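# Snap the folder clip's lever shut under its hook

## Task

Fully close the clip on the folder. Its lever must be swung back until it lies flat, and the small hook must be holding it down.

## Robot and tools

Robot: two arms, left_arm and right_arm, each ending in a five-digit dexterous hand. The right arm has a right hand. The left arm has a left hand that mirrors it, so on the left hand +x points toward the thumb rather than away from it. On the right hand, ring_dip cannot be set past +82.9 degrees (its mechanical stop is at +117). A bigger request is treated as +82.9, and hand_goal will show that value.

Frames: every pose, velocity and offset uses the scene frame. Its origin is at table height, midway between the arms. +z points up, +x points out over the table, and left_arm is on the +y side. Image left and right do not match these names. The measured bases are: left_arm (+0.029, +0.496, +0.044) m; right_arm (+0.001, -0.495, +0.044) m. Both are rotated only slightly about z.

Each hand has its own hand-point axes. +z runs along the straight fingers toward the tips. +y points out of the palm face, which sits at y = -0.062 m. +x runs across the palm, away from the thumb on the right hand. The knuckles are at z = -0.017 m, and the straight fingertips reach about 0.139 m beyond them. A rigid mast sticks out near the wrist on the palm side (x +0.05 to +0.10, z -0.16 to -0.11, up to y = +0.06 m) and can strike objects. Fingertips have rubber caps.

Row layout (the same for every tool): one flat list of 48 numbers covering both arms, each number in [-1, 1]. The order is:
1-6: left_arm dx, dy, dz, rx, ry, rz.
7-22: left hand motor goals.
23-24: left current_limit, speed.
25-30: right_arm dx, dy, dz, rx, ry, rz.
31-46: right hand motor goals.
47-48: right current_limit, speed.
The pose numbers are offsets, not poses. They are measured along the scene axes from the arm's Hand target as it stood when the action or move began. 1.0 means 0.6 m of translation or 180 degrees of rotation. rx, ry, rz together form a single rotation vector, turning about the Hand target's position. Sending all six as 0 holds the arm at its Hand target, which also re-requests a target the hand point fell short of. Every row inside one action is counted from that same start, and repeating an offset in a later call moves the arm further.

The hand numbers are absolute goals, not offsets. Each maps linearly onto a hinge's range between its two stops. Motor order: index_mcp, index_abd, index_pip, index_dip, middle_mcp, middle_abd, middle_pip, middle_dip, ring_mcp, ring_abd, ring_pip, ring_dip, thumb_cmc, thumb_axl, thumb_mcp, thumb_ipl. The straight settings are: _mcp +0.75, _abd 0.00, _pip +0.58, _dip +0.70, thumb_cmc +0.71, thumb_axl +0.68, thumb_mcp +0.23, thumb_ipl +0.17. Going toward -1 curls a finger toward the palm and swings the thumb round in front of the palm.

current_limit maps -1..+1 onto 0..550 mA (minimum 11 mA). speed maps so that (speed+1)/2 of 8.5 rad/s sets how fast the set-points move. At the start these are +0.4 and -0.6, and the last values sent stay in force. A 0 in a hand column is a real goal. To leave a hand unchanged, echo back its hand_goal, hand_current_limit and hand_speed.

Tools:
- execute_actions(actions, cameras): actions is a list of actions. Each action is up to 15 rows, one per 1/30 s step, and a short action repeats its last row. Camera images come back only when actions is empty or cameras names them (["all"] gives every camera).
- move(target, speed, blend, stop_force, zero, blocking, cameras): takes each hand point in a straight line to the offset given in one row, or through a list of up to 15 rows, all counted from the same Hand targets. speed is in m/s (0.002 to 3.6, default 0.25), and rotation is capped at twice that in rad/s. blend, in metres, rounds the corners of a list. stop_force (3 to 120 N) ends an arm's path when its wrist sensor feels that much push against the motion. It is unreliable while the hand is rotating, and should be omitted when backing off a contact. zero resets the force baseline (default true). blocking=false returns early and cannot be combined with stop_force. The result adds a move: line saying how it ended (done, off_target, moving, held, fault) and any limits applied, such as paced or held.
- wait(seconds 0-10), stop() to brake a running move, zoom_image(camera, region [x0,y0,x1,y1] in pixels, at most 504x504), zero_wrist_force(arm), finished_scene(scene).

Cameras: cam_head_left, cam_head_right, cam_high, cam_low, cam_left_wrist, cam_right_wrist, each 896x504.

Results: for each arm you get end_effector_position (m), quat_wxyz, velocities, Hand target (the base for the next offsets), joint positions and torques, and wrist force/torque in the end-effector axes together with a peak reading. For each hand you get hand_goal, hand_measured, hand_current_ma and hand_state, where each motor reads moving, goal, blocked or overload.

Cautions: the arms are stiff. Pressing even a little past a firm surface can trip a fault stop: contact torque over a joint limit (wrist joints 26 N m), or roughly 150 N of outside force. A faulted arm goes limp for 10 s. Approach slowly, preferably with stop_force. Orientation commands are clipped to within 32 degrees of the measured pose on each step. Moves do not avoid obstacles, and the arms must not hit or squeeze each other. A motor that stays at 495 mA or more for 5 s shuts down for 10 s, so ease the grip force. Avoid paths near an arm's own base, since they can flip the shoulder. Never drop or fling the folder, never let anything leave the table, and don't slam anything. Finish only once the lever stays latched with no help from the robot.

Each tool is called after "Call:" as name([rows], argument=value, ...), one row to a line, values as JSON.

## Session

Call:
execute_actions(actions=[])

Call:
zoom_image(camera="cam_high", region=[150, 150, 500, 450])

Scene clock: 0.00 s.
left_arm: end_effector_position=(+0.5164, +0.3353, +0.2181) hand_goal=(+0.754, +0.000, +0.576, +0.696, +0.754, +0.000, +0.576, +0.696, +0.754, +0.000, +0.576, +0.696, +0.714, +0.678, +0.226, +0.168) hand_measured=(+0.754, +0.000, +0.576, +0.696, +0.754, +0.000, +0.576, +0.696, +0.754, +0.000, +0.576, +0.696, +0.714, +0.678, +0.226, +0.168) hand_current_ma=(+0, +0, +0, +0, +0, +0, +0, +0, +0, +0, +0, +0, +0, +0, +0, +0) hand_state=(goal, goal, goal, goal, goal, goal, goal, goal, goal, goal, goal, goal, goal, goal, goal, goal) hand_current_limit=0.40 hand_speed=-0.60 end_effector_quat_wxyz=(+0.232, +0.751, +0.212, -0.581) | right_arm: end_effector_position=(+0.8032, -0.2274, +0.3033) hand_goal=(+0.754, +0.000, +0.576, +0.696, +0.754, +0.000, +0.576, +0.696, +0.754, +0.000, +0.576, +0.696, +0.714, +0.678, +0.226, +0.168) hand_measured=(+0.754, +0.000, +0.576, +0.696, +0.754, +0.000, +0.576, +0.696, +0.754, +0.000, +0.576, +0.696, +0.714, +0.678, +0.226, +0.168) hand_current_ma=(+0, +0, +0, +0, +0, +0, +0, +0, +0, +0, +0, +0, +0, +0, +0, +0) hand_state=(goal, goal, goal, goal, goal, goal, goal, goal, goal, goal, goal, goal, goal, goal, goal, goal) hand_current_limit=0.40 hand_speed=-0.60 end_effector_quat_wxyz=(-0.077, +0.593, +0.600, +0.531)
Joint positions: left_arm=[3.412 -2.138 -1.5 -2.412 1.216 1.593] | right_arm=[-0.032 -0.944 1.664 -3.2 -0.76 0.41]
Joint velocities: within noise
Joint torques (N m): no reading
Wrist force (N): no reading
Wrist torque (N m): no reading
Wrist force, peak (N): no reading
Hand target: left_arm +0.5164, +0.3353, +0.2181; +0.232, +0.751, +0.212, -0.581 | right_arm +0.8032, -0.2274, +0.3033; -0.077, +0.593, +0.600, +0.531

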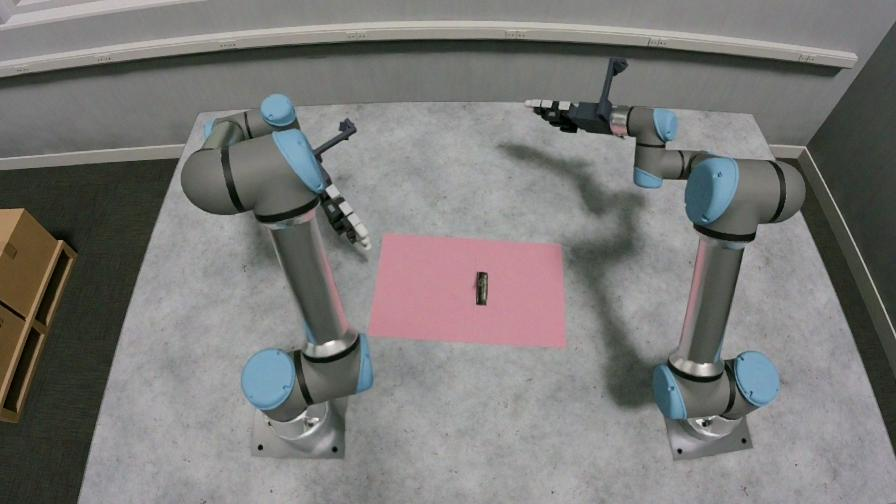

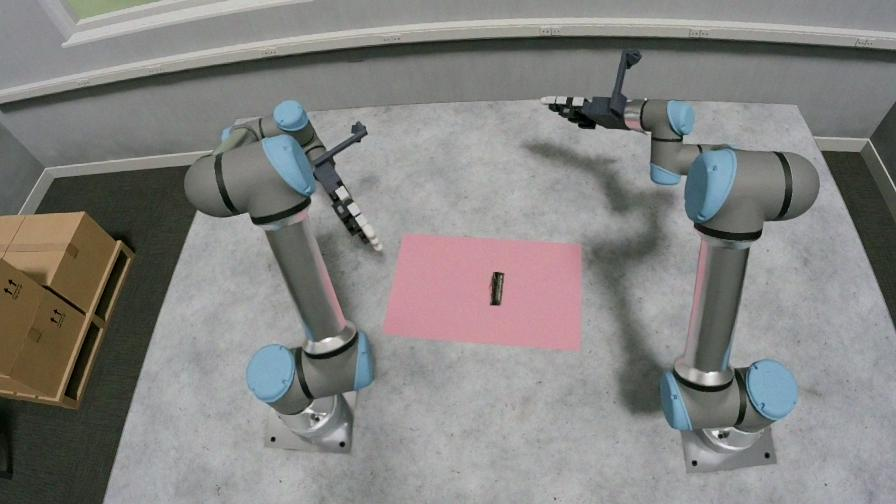

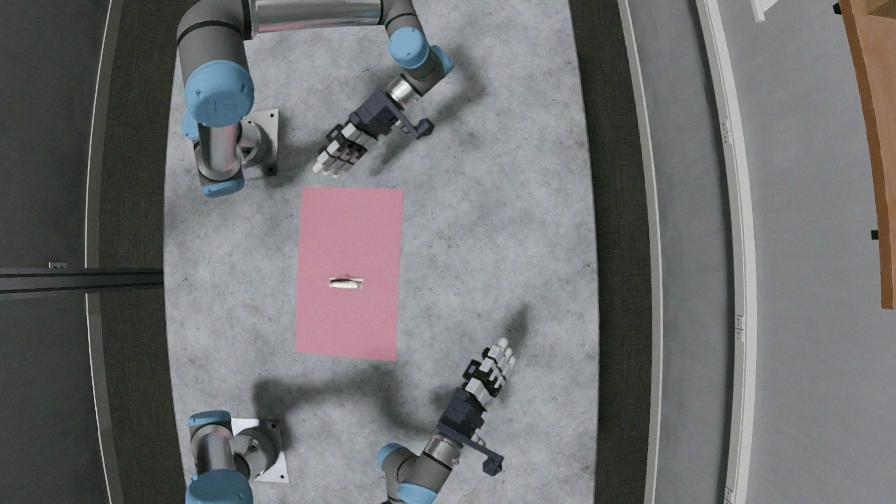

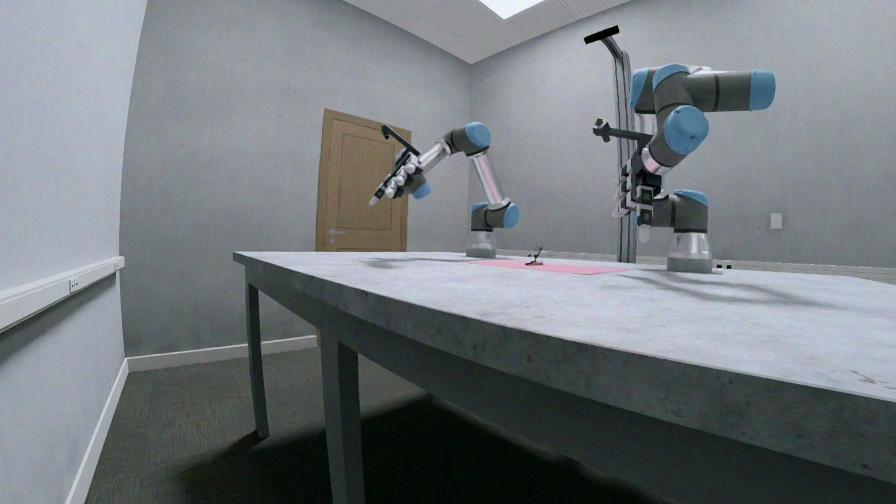

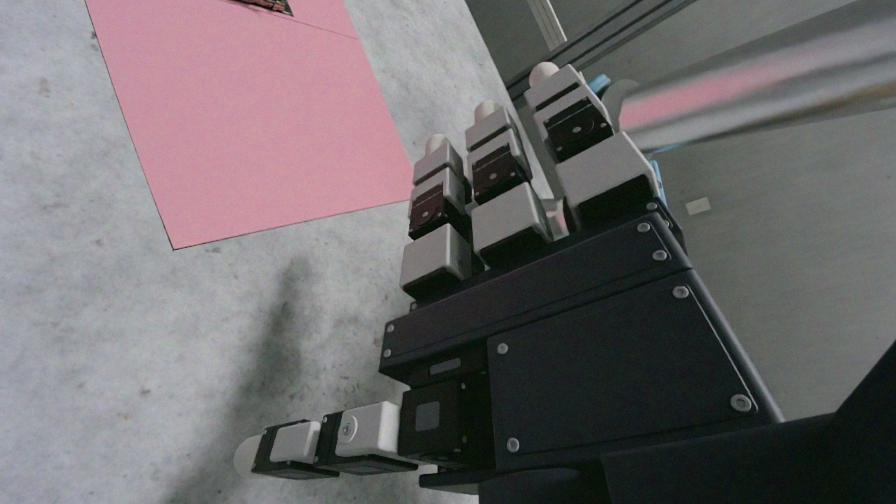

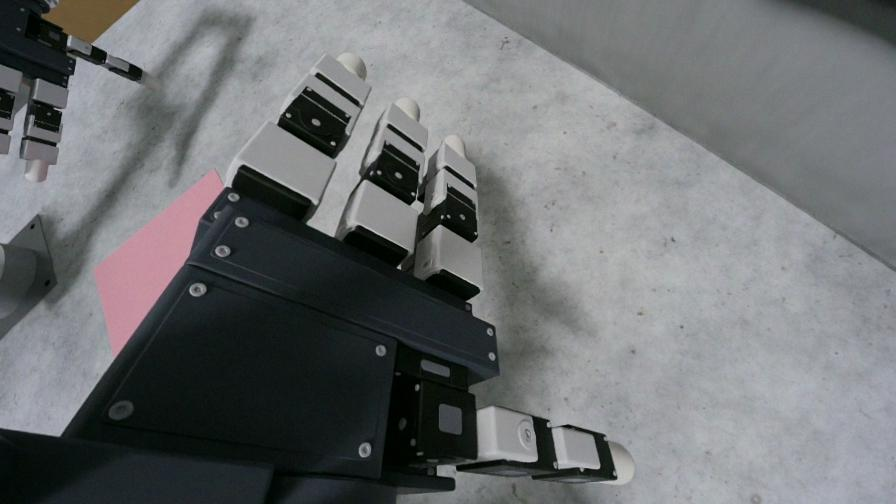

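Scaled by 1.440 from the camera's 896x504 image, which has a finer 1280x720 frame.

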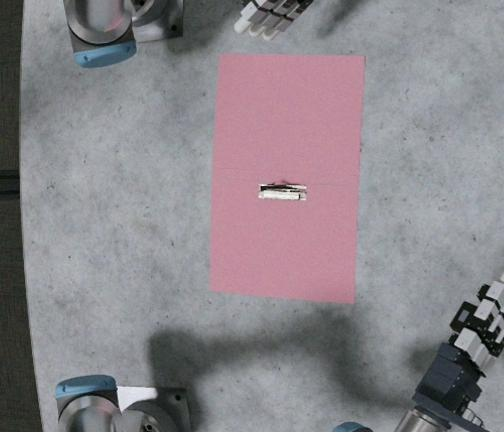

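Call:
zoom_image(camera="cam_high", region=[315, 260, 375, 305])

Call:
zoom_image(camera="cam_low", region=[510, 235, 560, 275])

Call:
zoom_image(camera="cam_head_left", region=[455, 260, 510, 315])

Call:
zoom_image(camera="cam_head_right", region=[470, 260, 525, 315])

Call:
zoom_image(camera="cam_left_wrist", region=[200, 0, 350, 80])

Scaled by 8.400 from the camera's 896x504 image, which has a finer 1280x720 frame.

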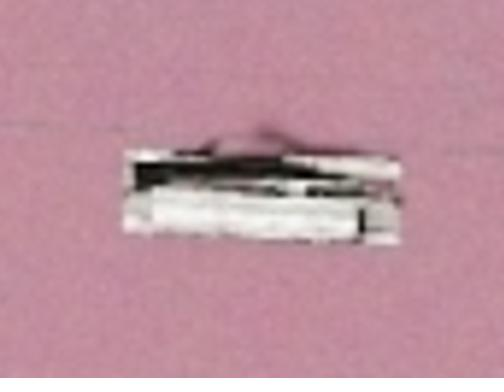

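Scaled by 10.080 from the camera's 896x504 image, which has a finer 1280x720 frame.

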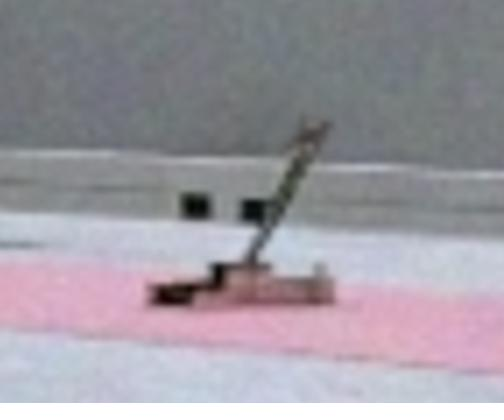

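Scaled by 9.164 from the camera's 896x504 image, which has a finer 1280x720 frame.

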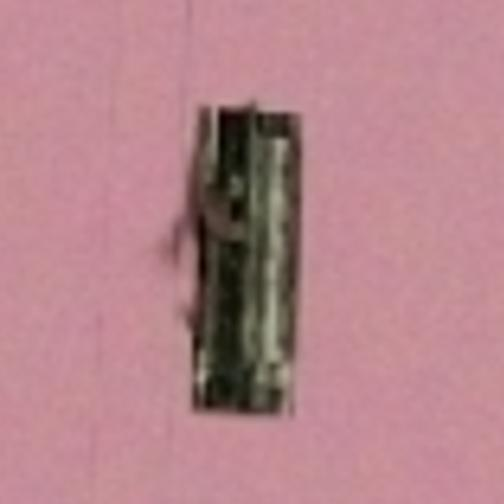

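Scaled by 9.164 from the camera's 896x504 image, which has a finer 1280x720 frame.

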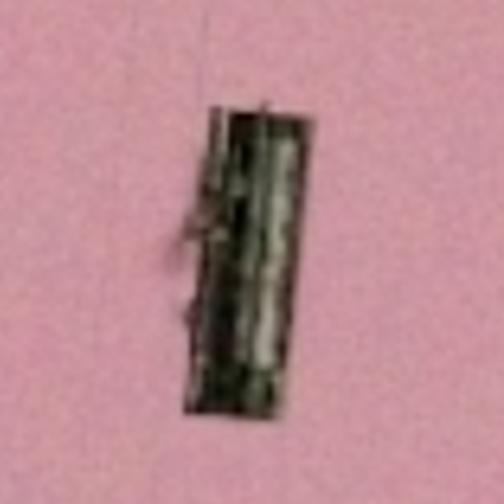

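Scaled by 3.360 from the camera's 896x504 image, which has a finer 1280x720 frame.

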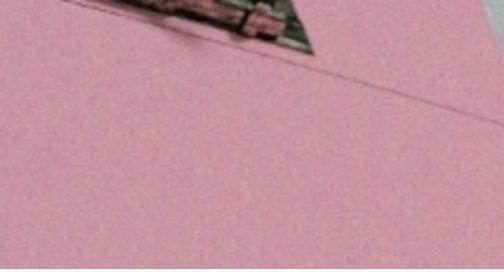

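Call:
move(target=[-0.0102,-0.5197,-0.0727,0.398,-0.0457,0.0458,0.754,0,0.576,0.696,0.754,-0.56,0.576,0.696,0.754,-0.6,0.576,0.696,0.714,0.678,0.226,0.168,0.4,-0.6,0,0,0,0,0,0,0.754,0,0.576,0.696,0.754,0,0.576,0.696,0.754,0,0.576,0.696,0.714,0.678,0.226,0.168,0.4,-0.6], speed=0.3, cameras=["all"])

Scene clock: 10.30 s.
left_arm: end_effector_position=(+0.5103, +0.0235, +0.1744) hand_goal=(+0.754, +0.000, +0.576, +0.696, +0.754, -0.560, +0.576, +0.696, +0.754, -0.600, +0.576, +0.696, +0.714, +0.678, +0.226, +0.168) hand_measured=(+0.750, +0.002, +0.576, +0.696, +0.750, -0.552, +0.576, +0.696, +0.750, -0.590, +0.576, +0.696, +0.710, +0.678, +0.224, +0.168) hand_current_ma=(-10, +2, +1, +0, -9, +13, +1, +0, -9, +17, +1, +0, -5, -1, -2, +0) hand_state=(goal, goal, goal, goal, goal, goal, goal, goal, goal, goal, goal, goal, goal, goal, goal, goal) hand_current_limit=0.40 hand_speed=-0.60 end_effector_quat_wxyz=(-0.199, +0.765, +0.545, -0.279) end_effector_velocity=(+0.001, +0.000, +0.002) end_effector_angular_velocity=(+0.001, -0.004, +0.003) | right_arm: end_effector_position=(+0.8032, -0.2274, +0.3033) hand_goal=(+0.754, +0.000, +0.576, +0.696, +0.754, +0.000, +0.576, +0.696, +0.754, +0.000, +0.576, +0.696, +0.714, +0.678, +0.226, +0.168) hand_measured=(+0.756, +0.000, +0.576, +0.696, +0.756, +0.000, +0.576, +0.696, +0.756, +0.000, +0.576, +0.696, +0.716, +0.678, +0.226, +0.168) hand_current_ma=(+7, +0, +2, +0, +7, +0, +2, +0, +6, +0, +2, +0, +7, -2, -1, -1) hand_state=(goal, goal, goal, goal, goal, goal, goal, goal, goal, goal, goal, goal, goal, goal, goal, goal) hand_current_limit=0.40 hand_speed=-0.60 end_effector_quat_wxyz=(-0.077, +0.593, +0.600, +0.531)
Joint positions: left_arm=[2.613 -2.21 -1.143 -1.993 1.252 -0.071] | right_arm=[-0.032 -0.944 1.664 -3.2 -0.76 0.41]
Joint velocities: left_arm=[0 0.001 0.003 0.001 0 -0.005] | right_arm=[within noise]
Joint torques (N m): left_arm=[-5.74 49.1 28.95 2.87 -1.01 -2] | right_arm=[-0.33 -44.62 -18.67 -2.58 1.03 -0.24]
Wrist force (N): left_arm=[-2.7 1.3 1.3] | right_arm=[-0.1 0.0 0.0]
Wrist torque (N m): left_arm=[-0.22 0.08 -0.30] | right_arm=[0.01 0.02 -0.02]
Wrist force, peak (N): left_arm=[-4.1 2.2 1.6] | right_arm=[-0.7 -0.1 0.0]
Hand target: left_arm +0.5103, +0.0235, +0.1745; -0.199, +0.765, +0.545, -0.279 | right_arm +0.8032, -0.2274, +0.3033; -0.077, +0.593, +0.600, +0.531
Off the commanded pose: left_arm 0.000 m, 0 deg | right_arm 0.000 m, 0 deg.
move: done

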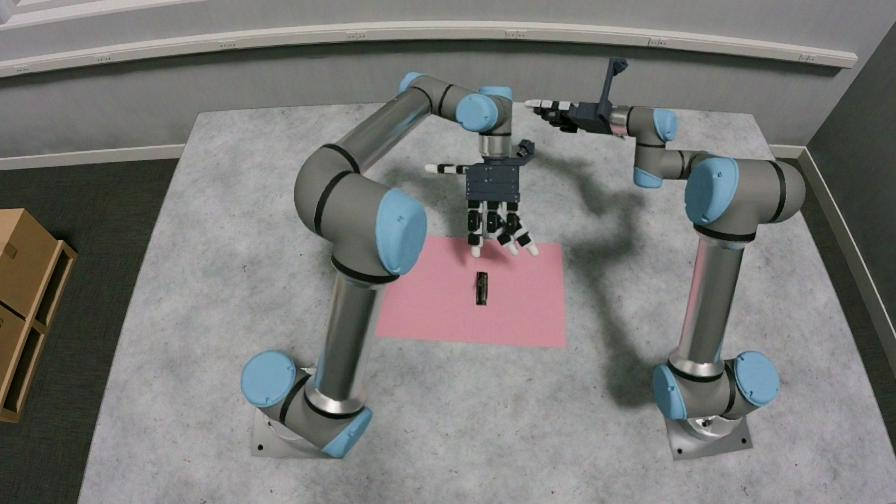

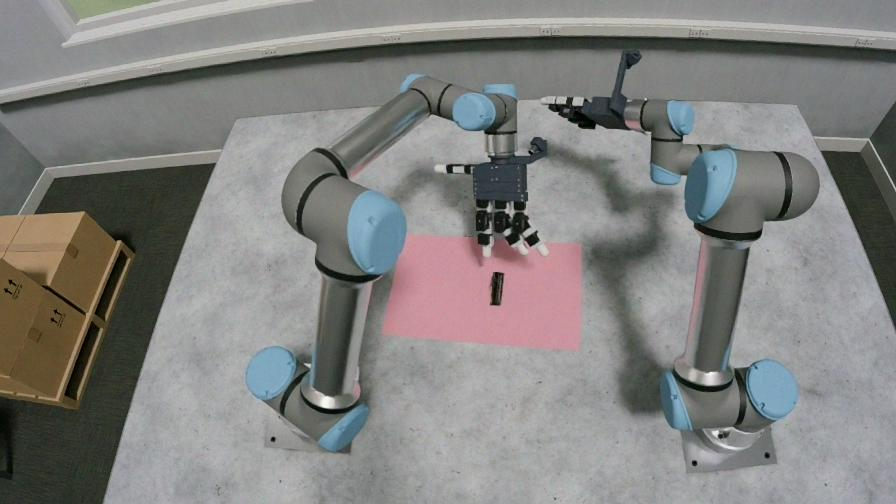

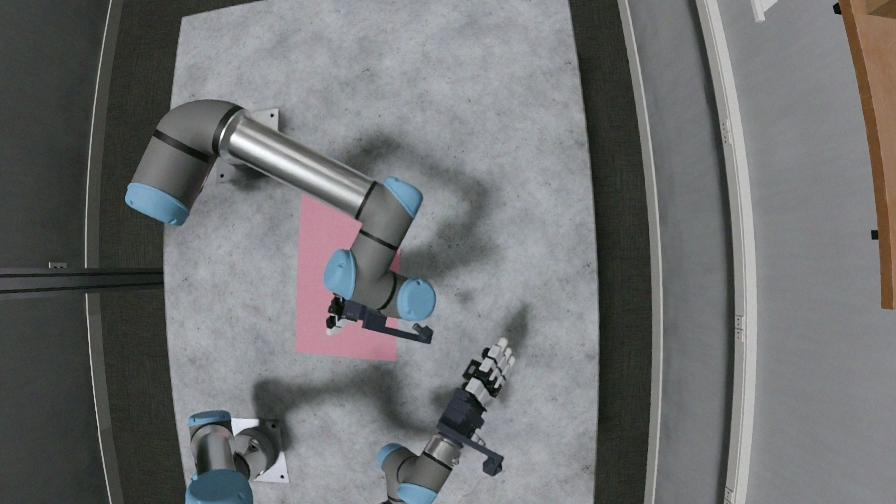

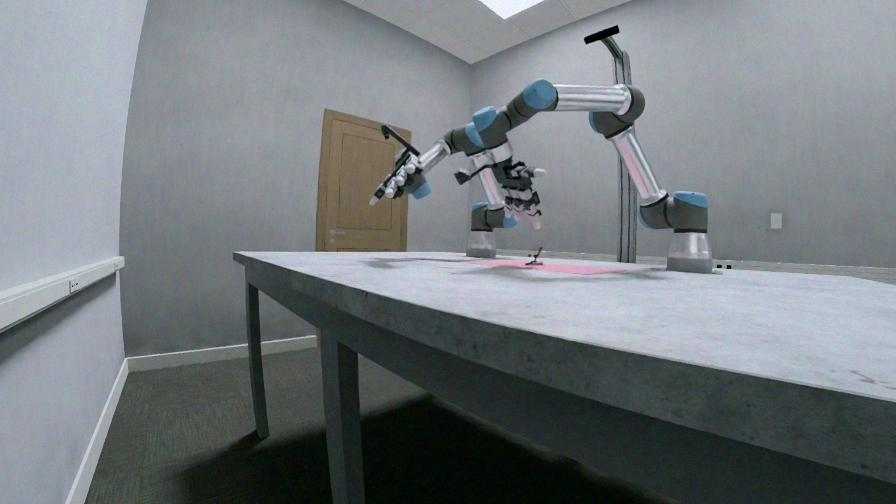

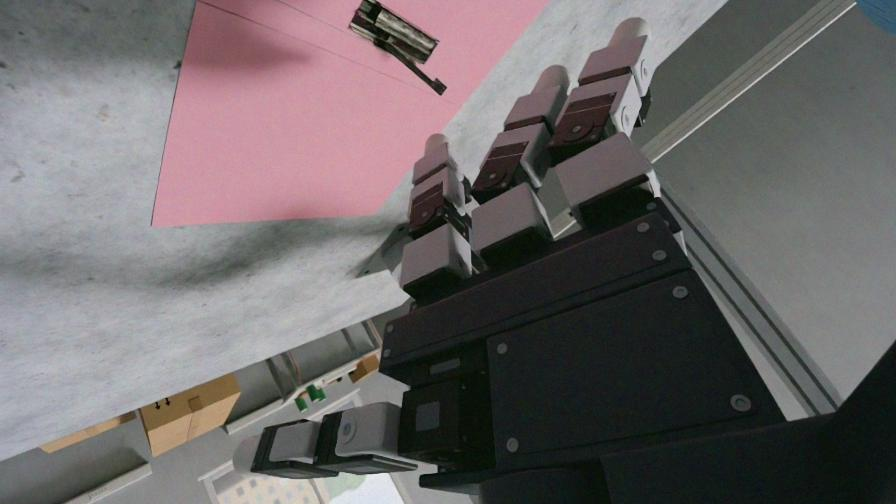

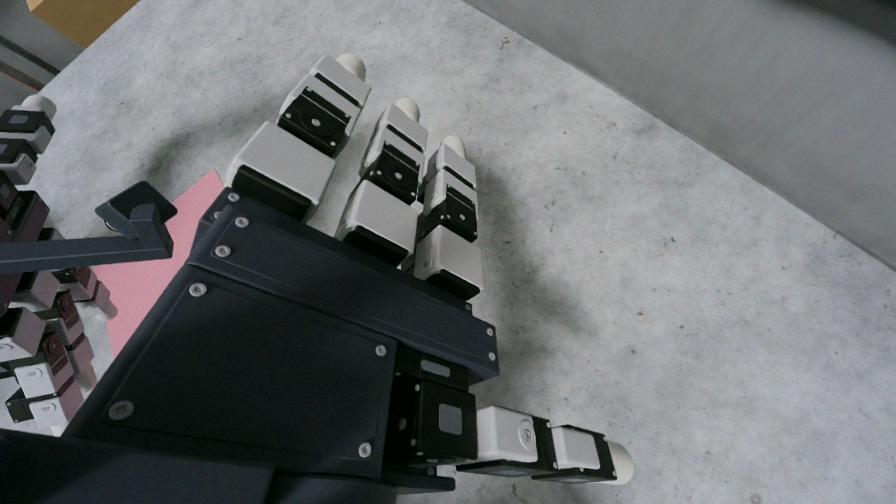

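Call:
zoom_image(camera="cam_left_wrist", region=[335, 0, 485, 110])

Call:
zoom_image(camera="cam_low", region=[490, 205, 560, 275])

Call:
zoom_image(camera="cam_left_wrist", region=[390, 100, 490, 200])

Scaled by 3.360 from the camera's 896x504 image, which has a finer 1280x720 frame.

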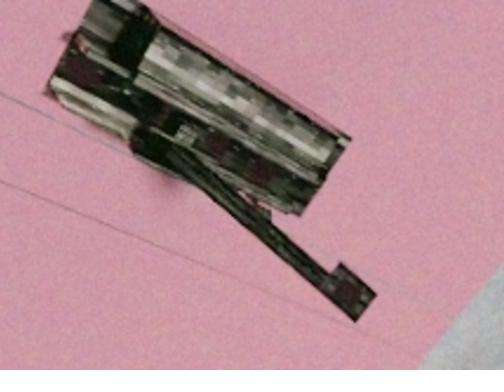

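Scaled by 7.200 from the camera's 896x504 image, which has a finer 1280x720 frame.

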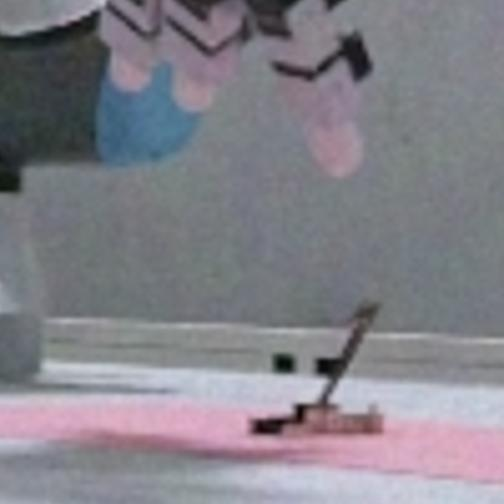

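Scaled by 5.040 from the camera's 896x504 image, which has a finer 1280x720 frame.

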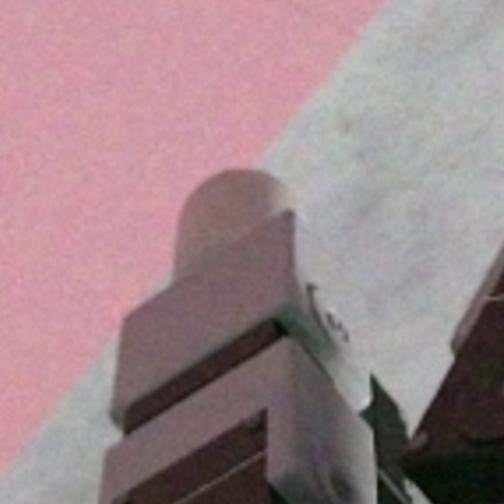

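Call:
move(target=[-0.0812,0.0085,-0.0973,0,0,0,0.754,0,0.576,0.696,0.754,-0.56,0.576,0.696,0.754,-0.6,0.576,0.696,0.714,0.678,0.226,0.168,0.7,-0.6,0,0,0,0,0,0,0.754,0,0.576,0.696,0.754,0,0.576,0.696,0.754,0,0.576,0.696,0.714,0.678,0.226,0.168,0.4,-0.6], speed=0.12, cameras=["cam_low","cam_head_left","cam_head_right","cam_left_wrist"])

Call:
zoom_image(camera="cam_left_wrist", region=[330, 40, 500, 190])

Call:
zoom_image(camera="cam_low", region=[505, 220, 560, 270])

Call:
zoom_image(camera="cam_head_left", region=[450, 240, 520, 310])

Call:
zoom_image(camera="cam_head_right", region=[465, 240, 535, 310])

Scene clock: 20.03 s.
left_arm: end_effector_position=(+0.4616, +0.0285, +0.1163) hand_goal=(+0.754, +0.000, +0.576, +0.696, +0.754, -0.560, +0.576, +0.696, +0.754, -0.600, +0.576, +0.696, +0.714, +0.678, +0.226, +0.168) hand_measured=(+0.750, +0.002, +0.576, +0.696, +0.750, -0.552, +0.576, +0.696, +0.750, -0.592, +0.576, +0.696, +0.710, +0.678, +0.224, +0.168) hand_current_ma=(-10, +2, +1, +0, -9, +13, +1, +0, -9, +17, +1, +0, -5, -1, -3, +0) hand_state=(goal, goal, goal, goal, goal, goal, goal, goal, goal, goal, goal, goal, goal, goal, goal, goal) hand_current_limit=0.70 hand_speed=-0.60 end_effector_quat_wxyz=(-0.199, +0.765, +0.545, -0.279) | right_arm: end_effector_position=(+0.8032, -0.2274, +0.3033) hand_goal=(+0.754, +0.000, +0.576, +0.696, +0.754, +0.000, +0.576, +0.696, +0.754, +0.000, +0.576, +0.696, +0.714, +0.678, +0.226, +0.168) hand_measured=(+0.756, +0.000, +0.576, +0.696, +0.756, +0.000, +0.576, +0.696, +0.756, +0.000, +0.576, +0.696, +0.716, +0.678, +0.226, +0.168) hand_current_ma=(+7, +0, +2, +0, +7, +0, +2, +0, +6, +0, +2, +0, +7, -2, -1, -1) hand_state=(goal, goal, goal, goal, goal, goal, goal, goal, goal, goal, goal, goal, goal, goal, goal, goal) hand_current_limit=0.40 hand_speed=-0.60 end_effector_quat_wxyz=(-0.077, +0.593, +0.600, +0.531)
Joint positions: left_arm=[2.584 -2.156 -1.389 -1.792 1.235 -0.096] | right_arm=[-0.032 -0.944 1.664 -3.2 -0.76 0.41]
Joint torques (N m): left_arm=[7.92 32.49 11.85 1.38 1.52 2.39] | right_arm=[0.06 -44.52 -18.89 -2.53 0.88 -0.29]
Wrist force (N): left_arm=[-2.3 1.4 1.2] | right_arm=[-0.4 -0.2 -0.1]
Wrist torque (N m): left_arm=[-0.19 0.01 -0.18] | right_arm=[-0.01 0.05 -0.04]
Wrist force, peak (N): left_arm=[-2.3 1.7 2.5] | right_arm=[-0.6 -0.2 0.1]
Hand target: left_arm +0.4616, +0.0286, +0.1161; -0.199, +0.765, +0.545, -0.279 | right_arm +0.8032, -0.2274, +0.3033; -0.077, +0.593, +0.600, +0.531
Off the commanded pose: left_arm 0.000 m, 0 deg | right_arm 0.000 m, 0 deg.
move: done
Images, in order (width x height): cam_head_left 896x504, cam_head_right 896x504, cam_low 896x504, cam_left_wrist 896x504.

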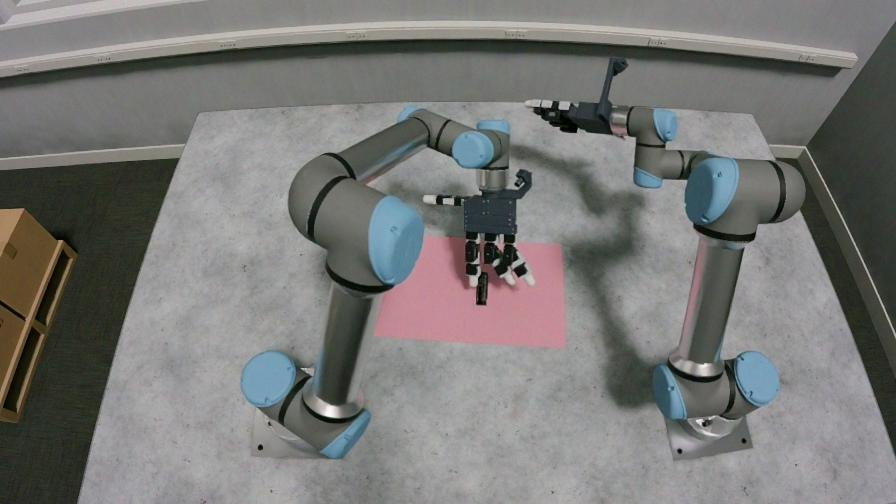

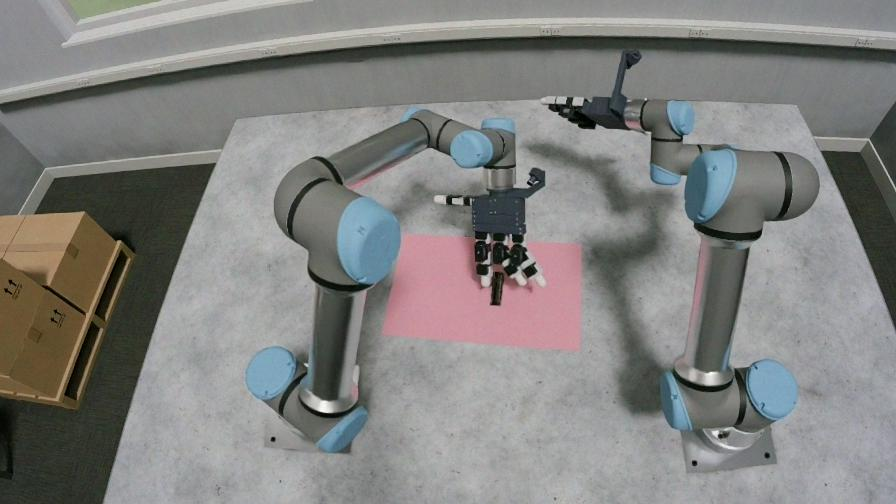

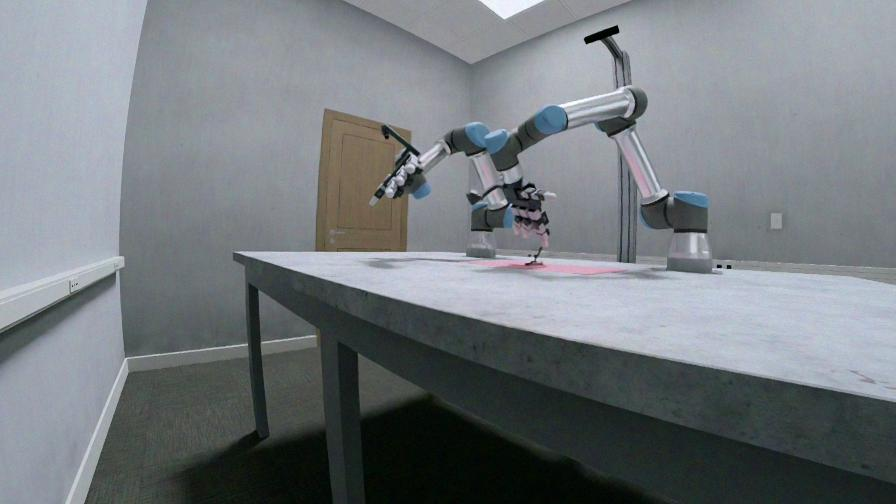

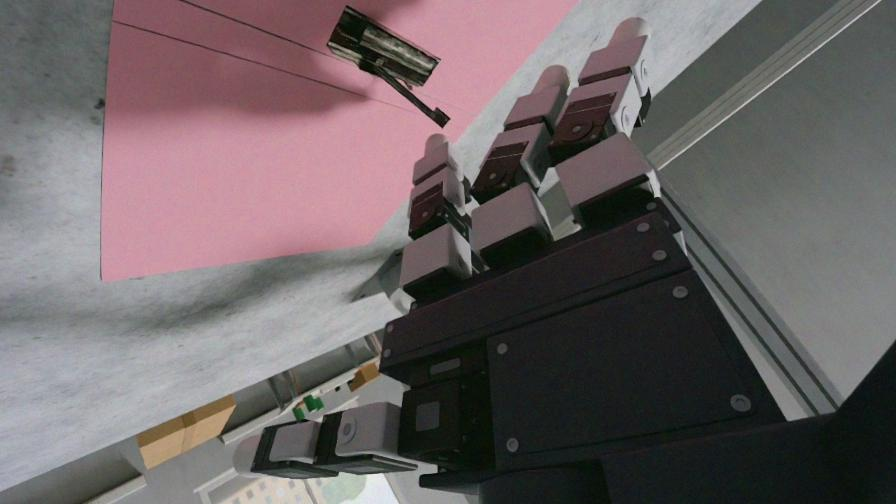

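Scaled by 2.965 from the camera's 896x504 image, which has a finer 1280x720 frame.

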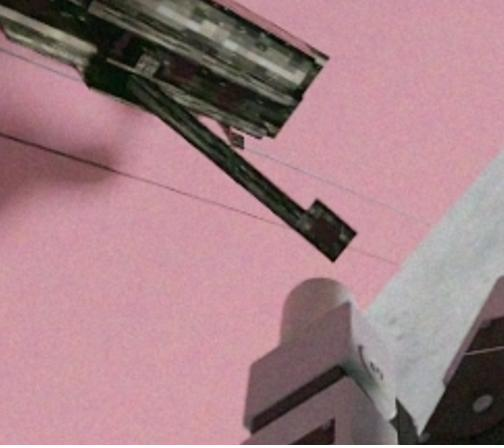

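Scaled by 9.164 from the camera's 896x504 image, which has a finer 1280x720 frame.

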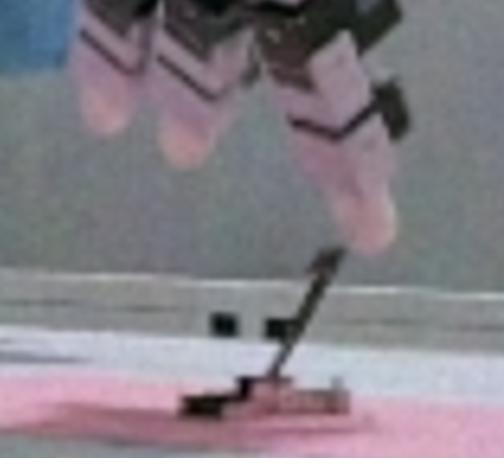

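Scaled by 7.200 from the camera's 896x504 image, which has a finer 1280x720 frame.

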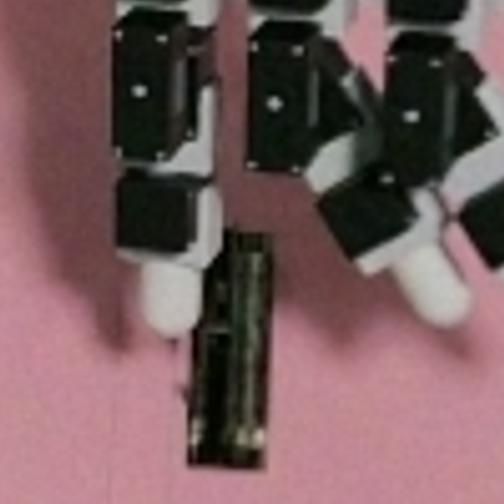

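Scaled by 7.200 from the camera's 896x504 image, which has a finer 1280x720 frame.

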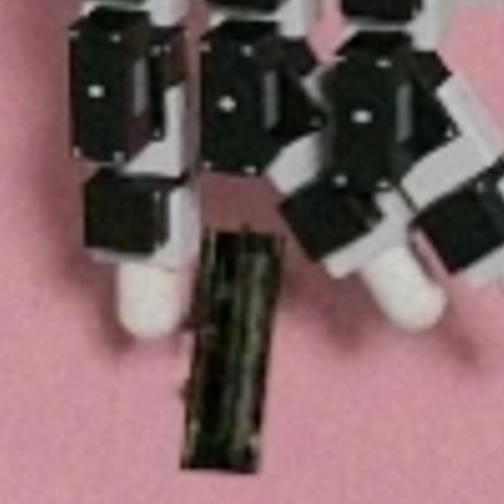

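Call:
move([
  [0.01,0,0.05,0,0,0,0.754,0,0.576,0.696,0.754,-0.56,0.576,0.696,0.754,-0.6,0.576,0.696,0.714,0.678,0.226,0.168,0.7,-0.6,0,0,0,0,0,0,0.754,0,0.576,0.696,0.754,0,0.576,0.696,0.754,0,0.576,0.696,0.714,0.678,0.226,0.168,0.4,-0.6],
  [0.01,-0.05,0.055,0,0,0,0.754,0,0.576,0.696,0.754,-0.56,0.576,0.696,0.754,-0.6,0.576,0.696,0.714,0.678,0.226,0.168,0.7,-0.6,0,0,0,0,0,0,0.754,0,0.576,0.696,0.754,0,0.576,0.696,0.754,0,0.576,0.696,0.714,0.678,0.226,0.168,0.4,-0.6],
], speed=0.12, blend=[0.01,0], cameras=["cam_low","cam_head_left","cam_head_right","cam_left_wrist"])

Call:
zoom_image(camera="cam_left_wrist", region=[310, 10, 480, 160])

Call:
zoom_image(camera="cam_low", region=[505, 220, 560, 270])

Call:
zoom_image(camera="cam_head_left", region=[450, 240, 520, 310])

Call:
zoom_image(camera="cam_head_right", region=[465, 240, 535, 310])

Scene clock: 28.60 s.
left_arm: end_effector_position=(+0.4675, -0.0014, +0.1490) hand_goal=(+0.754, +0.000, +0.576, +0.696, +0.754, -0.560, +0.576, +0.696, +0.754, -0.600, +0.576, +0.696, +0.714, +0.678, +0.226, +0.168) hand_measured=(+0.748, +0.002, +0.576, +0.696, +0.750, -0.552, +0.576, +0.696, +0.750, -0.592, +0.576, +0.696, +0.710, +0.678, +0.224, +0.168) hand_current_ma=(-11, +2, +1, +0, -10, +12, +1, +0, -9, +16, +1, +0, -6, -1, -4, +0) hand_state=(goal, goal, goal, goal, goal, goal, goal, goal, goal, goal, goal, goal, goal, goal, goal, goal) hand_current_limit=0.70 hand_speed=-0.60 end_effector_quat_wxyz=(-0.199, +0.765, +0.545, -0.279) | right_arm: end_effector_position=(+0.8032, -0.2274, +0.3033) hand_goal=(+0.754, +0.000, +0.576, +0.696, +0.754, +0.000, +0.576, +0.696, +0.754, +0.000, +0.576, +0.696, +0.714, +0.678, +0.226, +0.168) hand_measured=(+0.756, +0.000, +0.576, +0.696, +0.756, +0.000, +0.576, +0.696, +0.756, +0.000, +0.576, +0.696, +0.716, +0.678, +0.226, +0.168) hand_current_ma=(+7, +0, +2, +0, +7, +0, +2, +0, +6, +0, +2, +0, +7, -2, -1, -1) hand_state=(goal, goal, goal, goal, goal, goal, goal, goal, goal, goal, goal, goal, goal, goal, goal, goal) hand_current_limit=0.40 hand_speed=-0.60 end_effector_quat_wxyz=(-0.077, +0.593, +0.600, +0.531)
Joint positions: left_arm=[2.552 -2.186 -1.253 -1.89 1.216 -0.123] | right_arm=[-0.032 -0.944 1.664 -3.2 -0.76 0.41]
Joint torques (N m): left_arm=[-1.45 56.7 26.38 3.59 0.86 1.64] | right_arm=[-0.3 -44.57 -18.53 -2.64 0.93 -0.27]
Wrist force (N): left_arm=[-2.1 1.3 1.6] | right_arm=[-0.3 -0.1 0.0]
Wrist torque (N m): left_arm=[-0.28 0.03 -0.29] | right_arm=[-0.01 0.04 -0.03]
Wrist force, peak (N): left_arm=[-3.6 1.5 1.6] | right_arm=[-0.7 -0.2 -0.2]
Hand target: left_arm +0.4676, -0.0014, +0.1491; -0.199, +0.765, +0.545, -0.279 | right_arm +0.8032, -0.2274, +0.3033; -0.077, +0.593, +0.600, +0.531
Off the commanded pose: left_arm 0.000 m, 0 deg | right_arm 0.000 m, 0 deg.
move: done
Images, in order (width x height): cam_head_left 896x504, cam_head_right 896x504, cam_low 896x504, cam_left_wrist 896x504.

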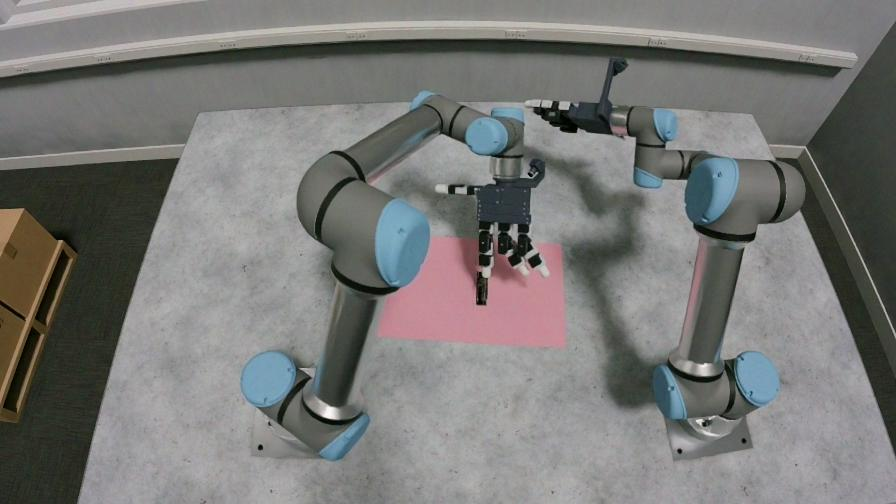

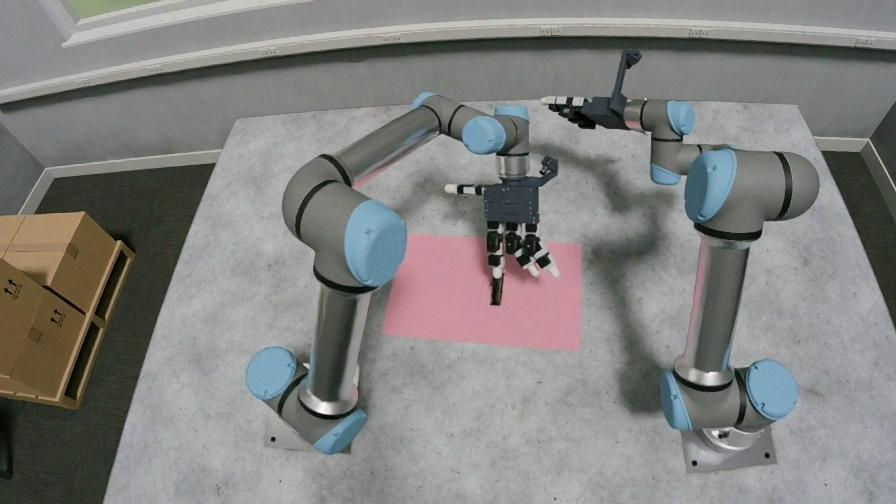

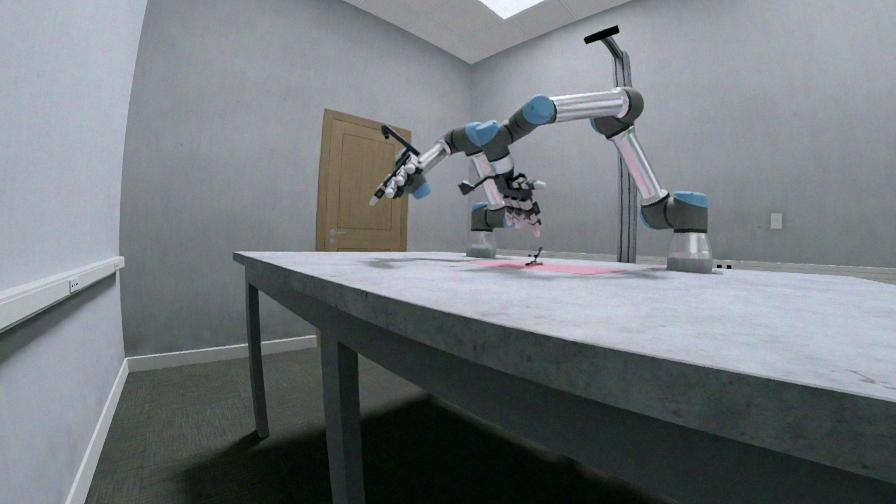

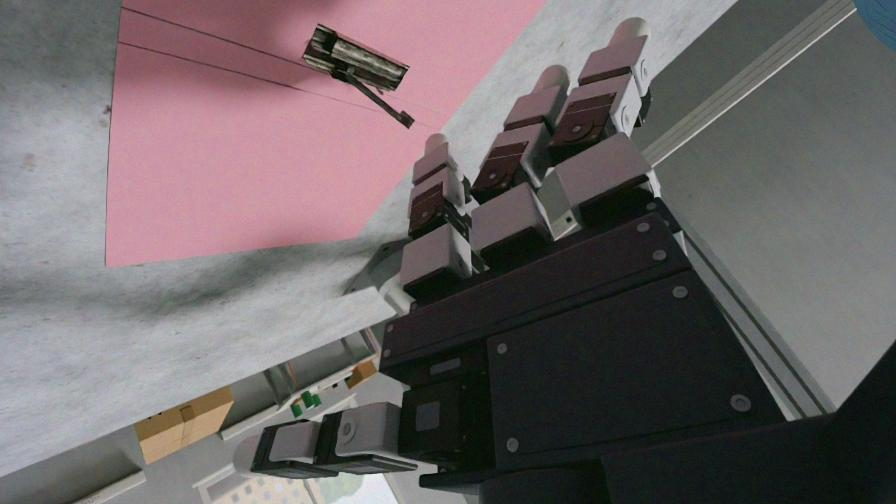

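Scaled by 2.965 from the camera's 896x504 image, which has a finer 1280x720 frame.

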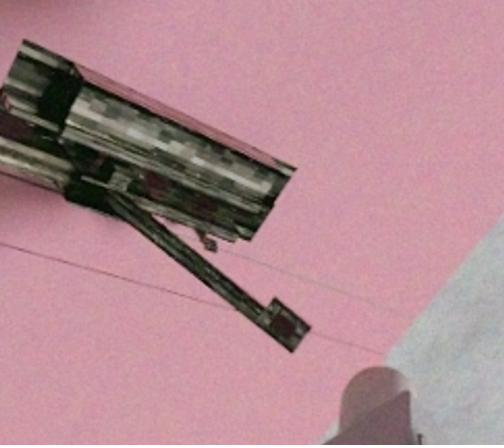

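Scaled by 9.164 from the camera's 896x504 image, which has a finer 1280x720 frame.

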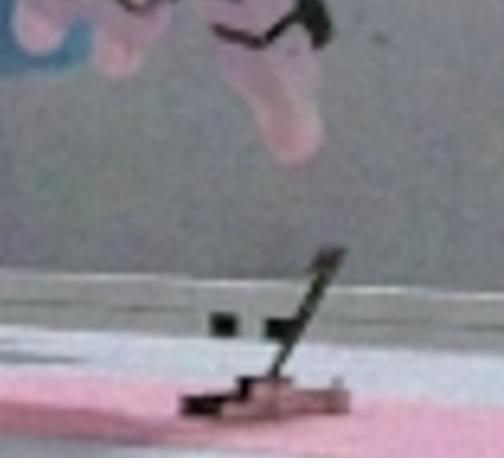

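Scaled by 7.200 from the camera's 896x504 image, which has a finer 1280x720 frame.

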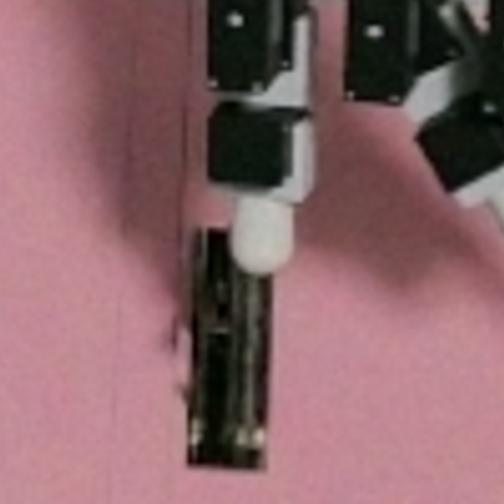

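Scaled by 7.200 from the camera's 896x504 image, which has a finer 1280x720 frame.

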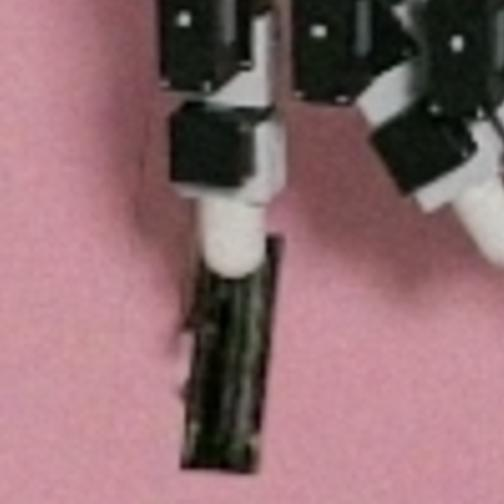

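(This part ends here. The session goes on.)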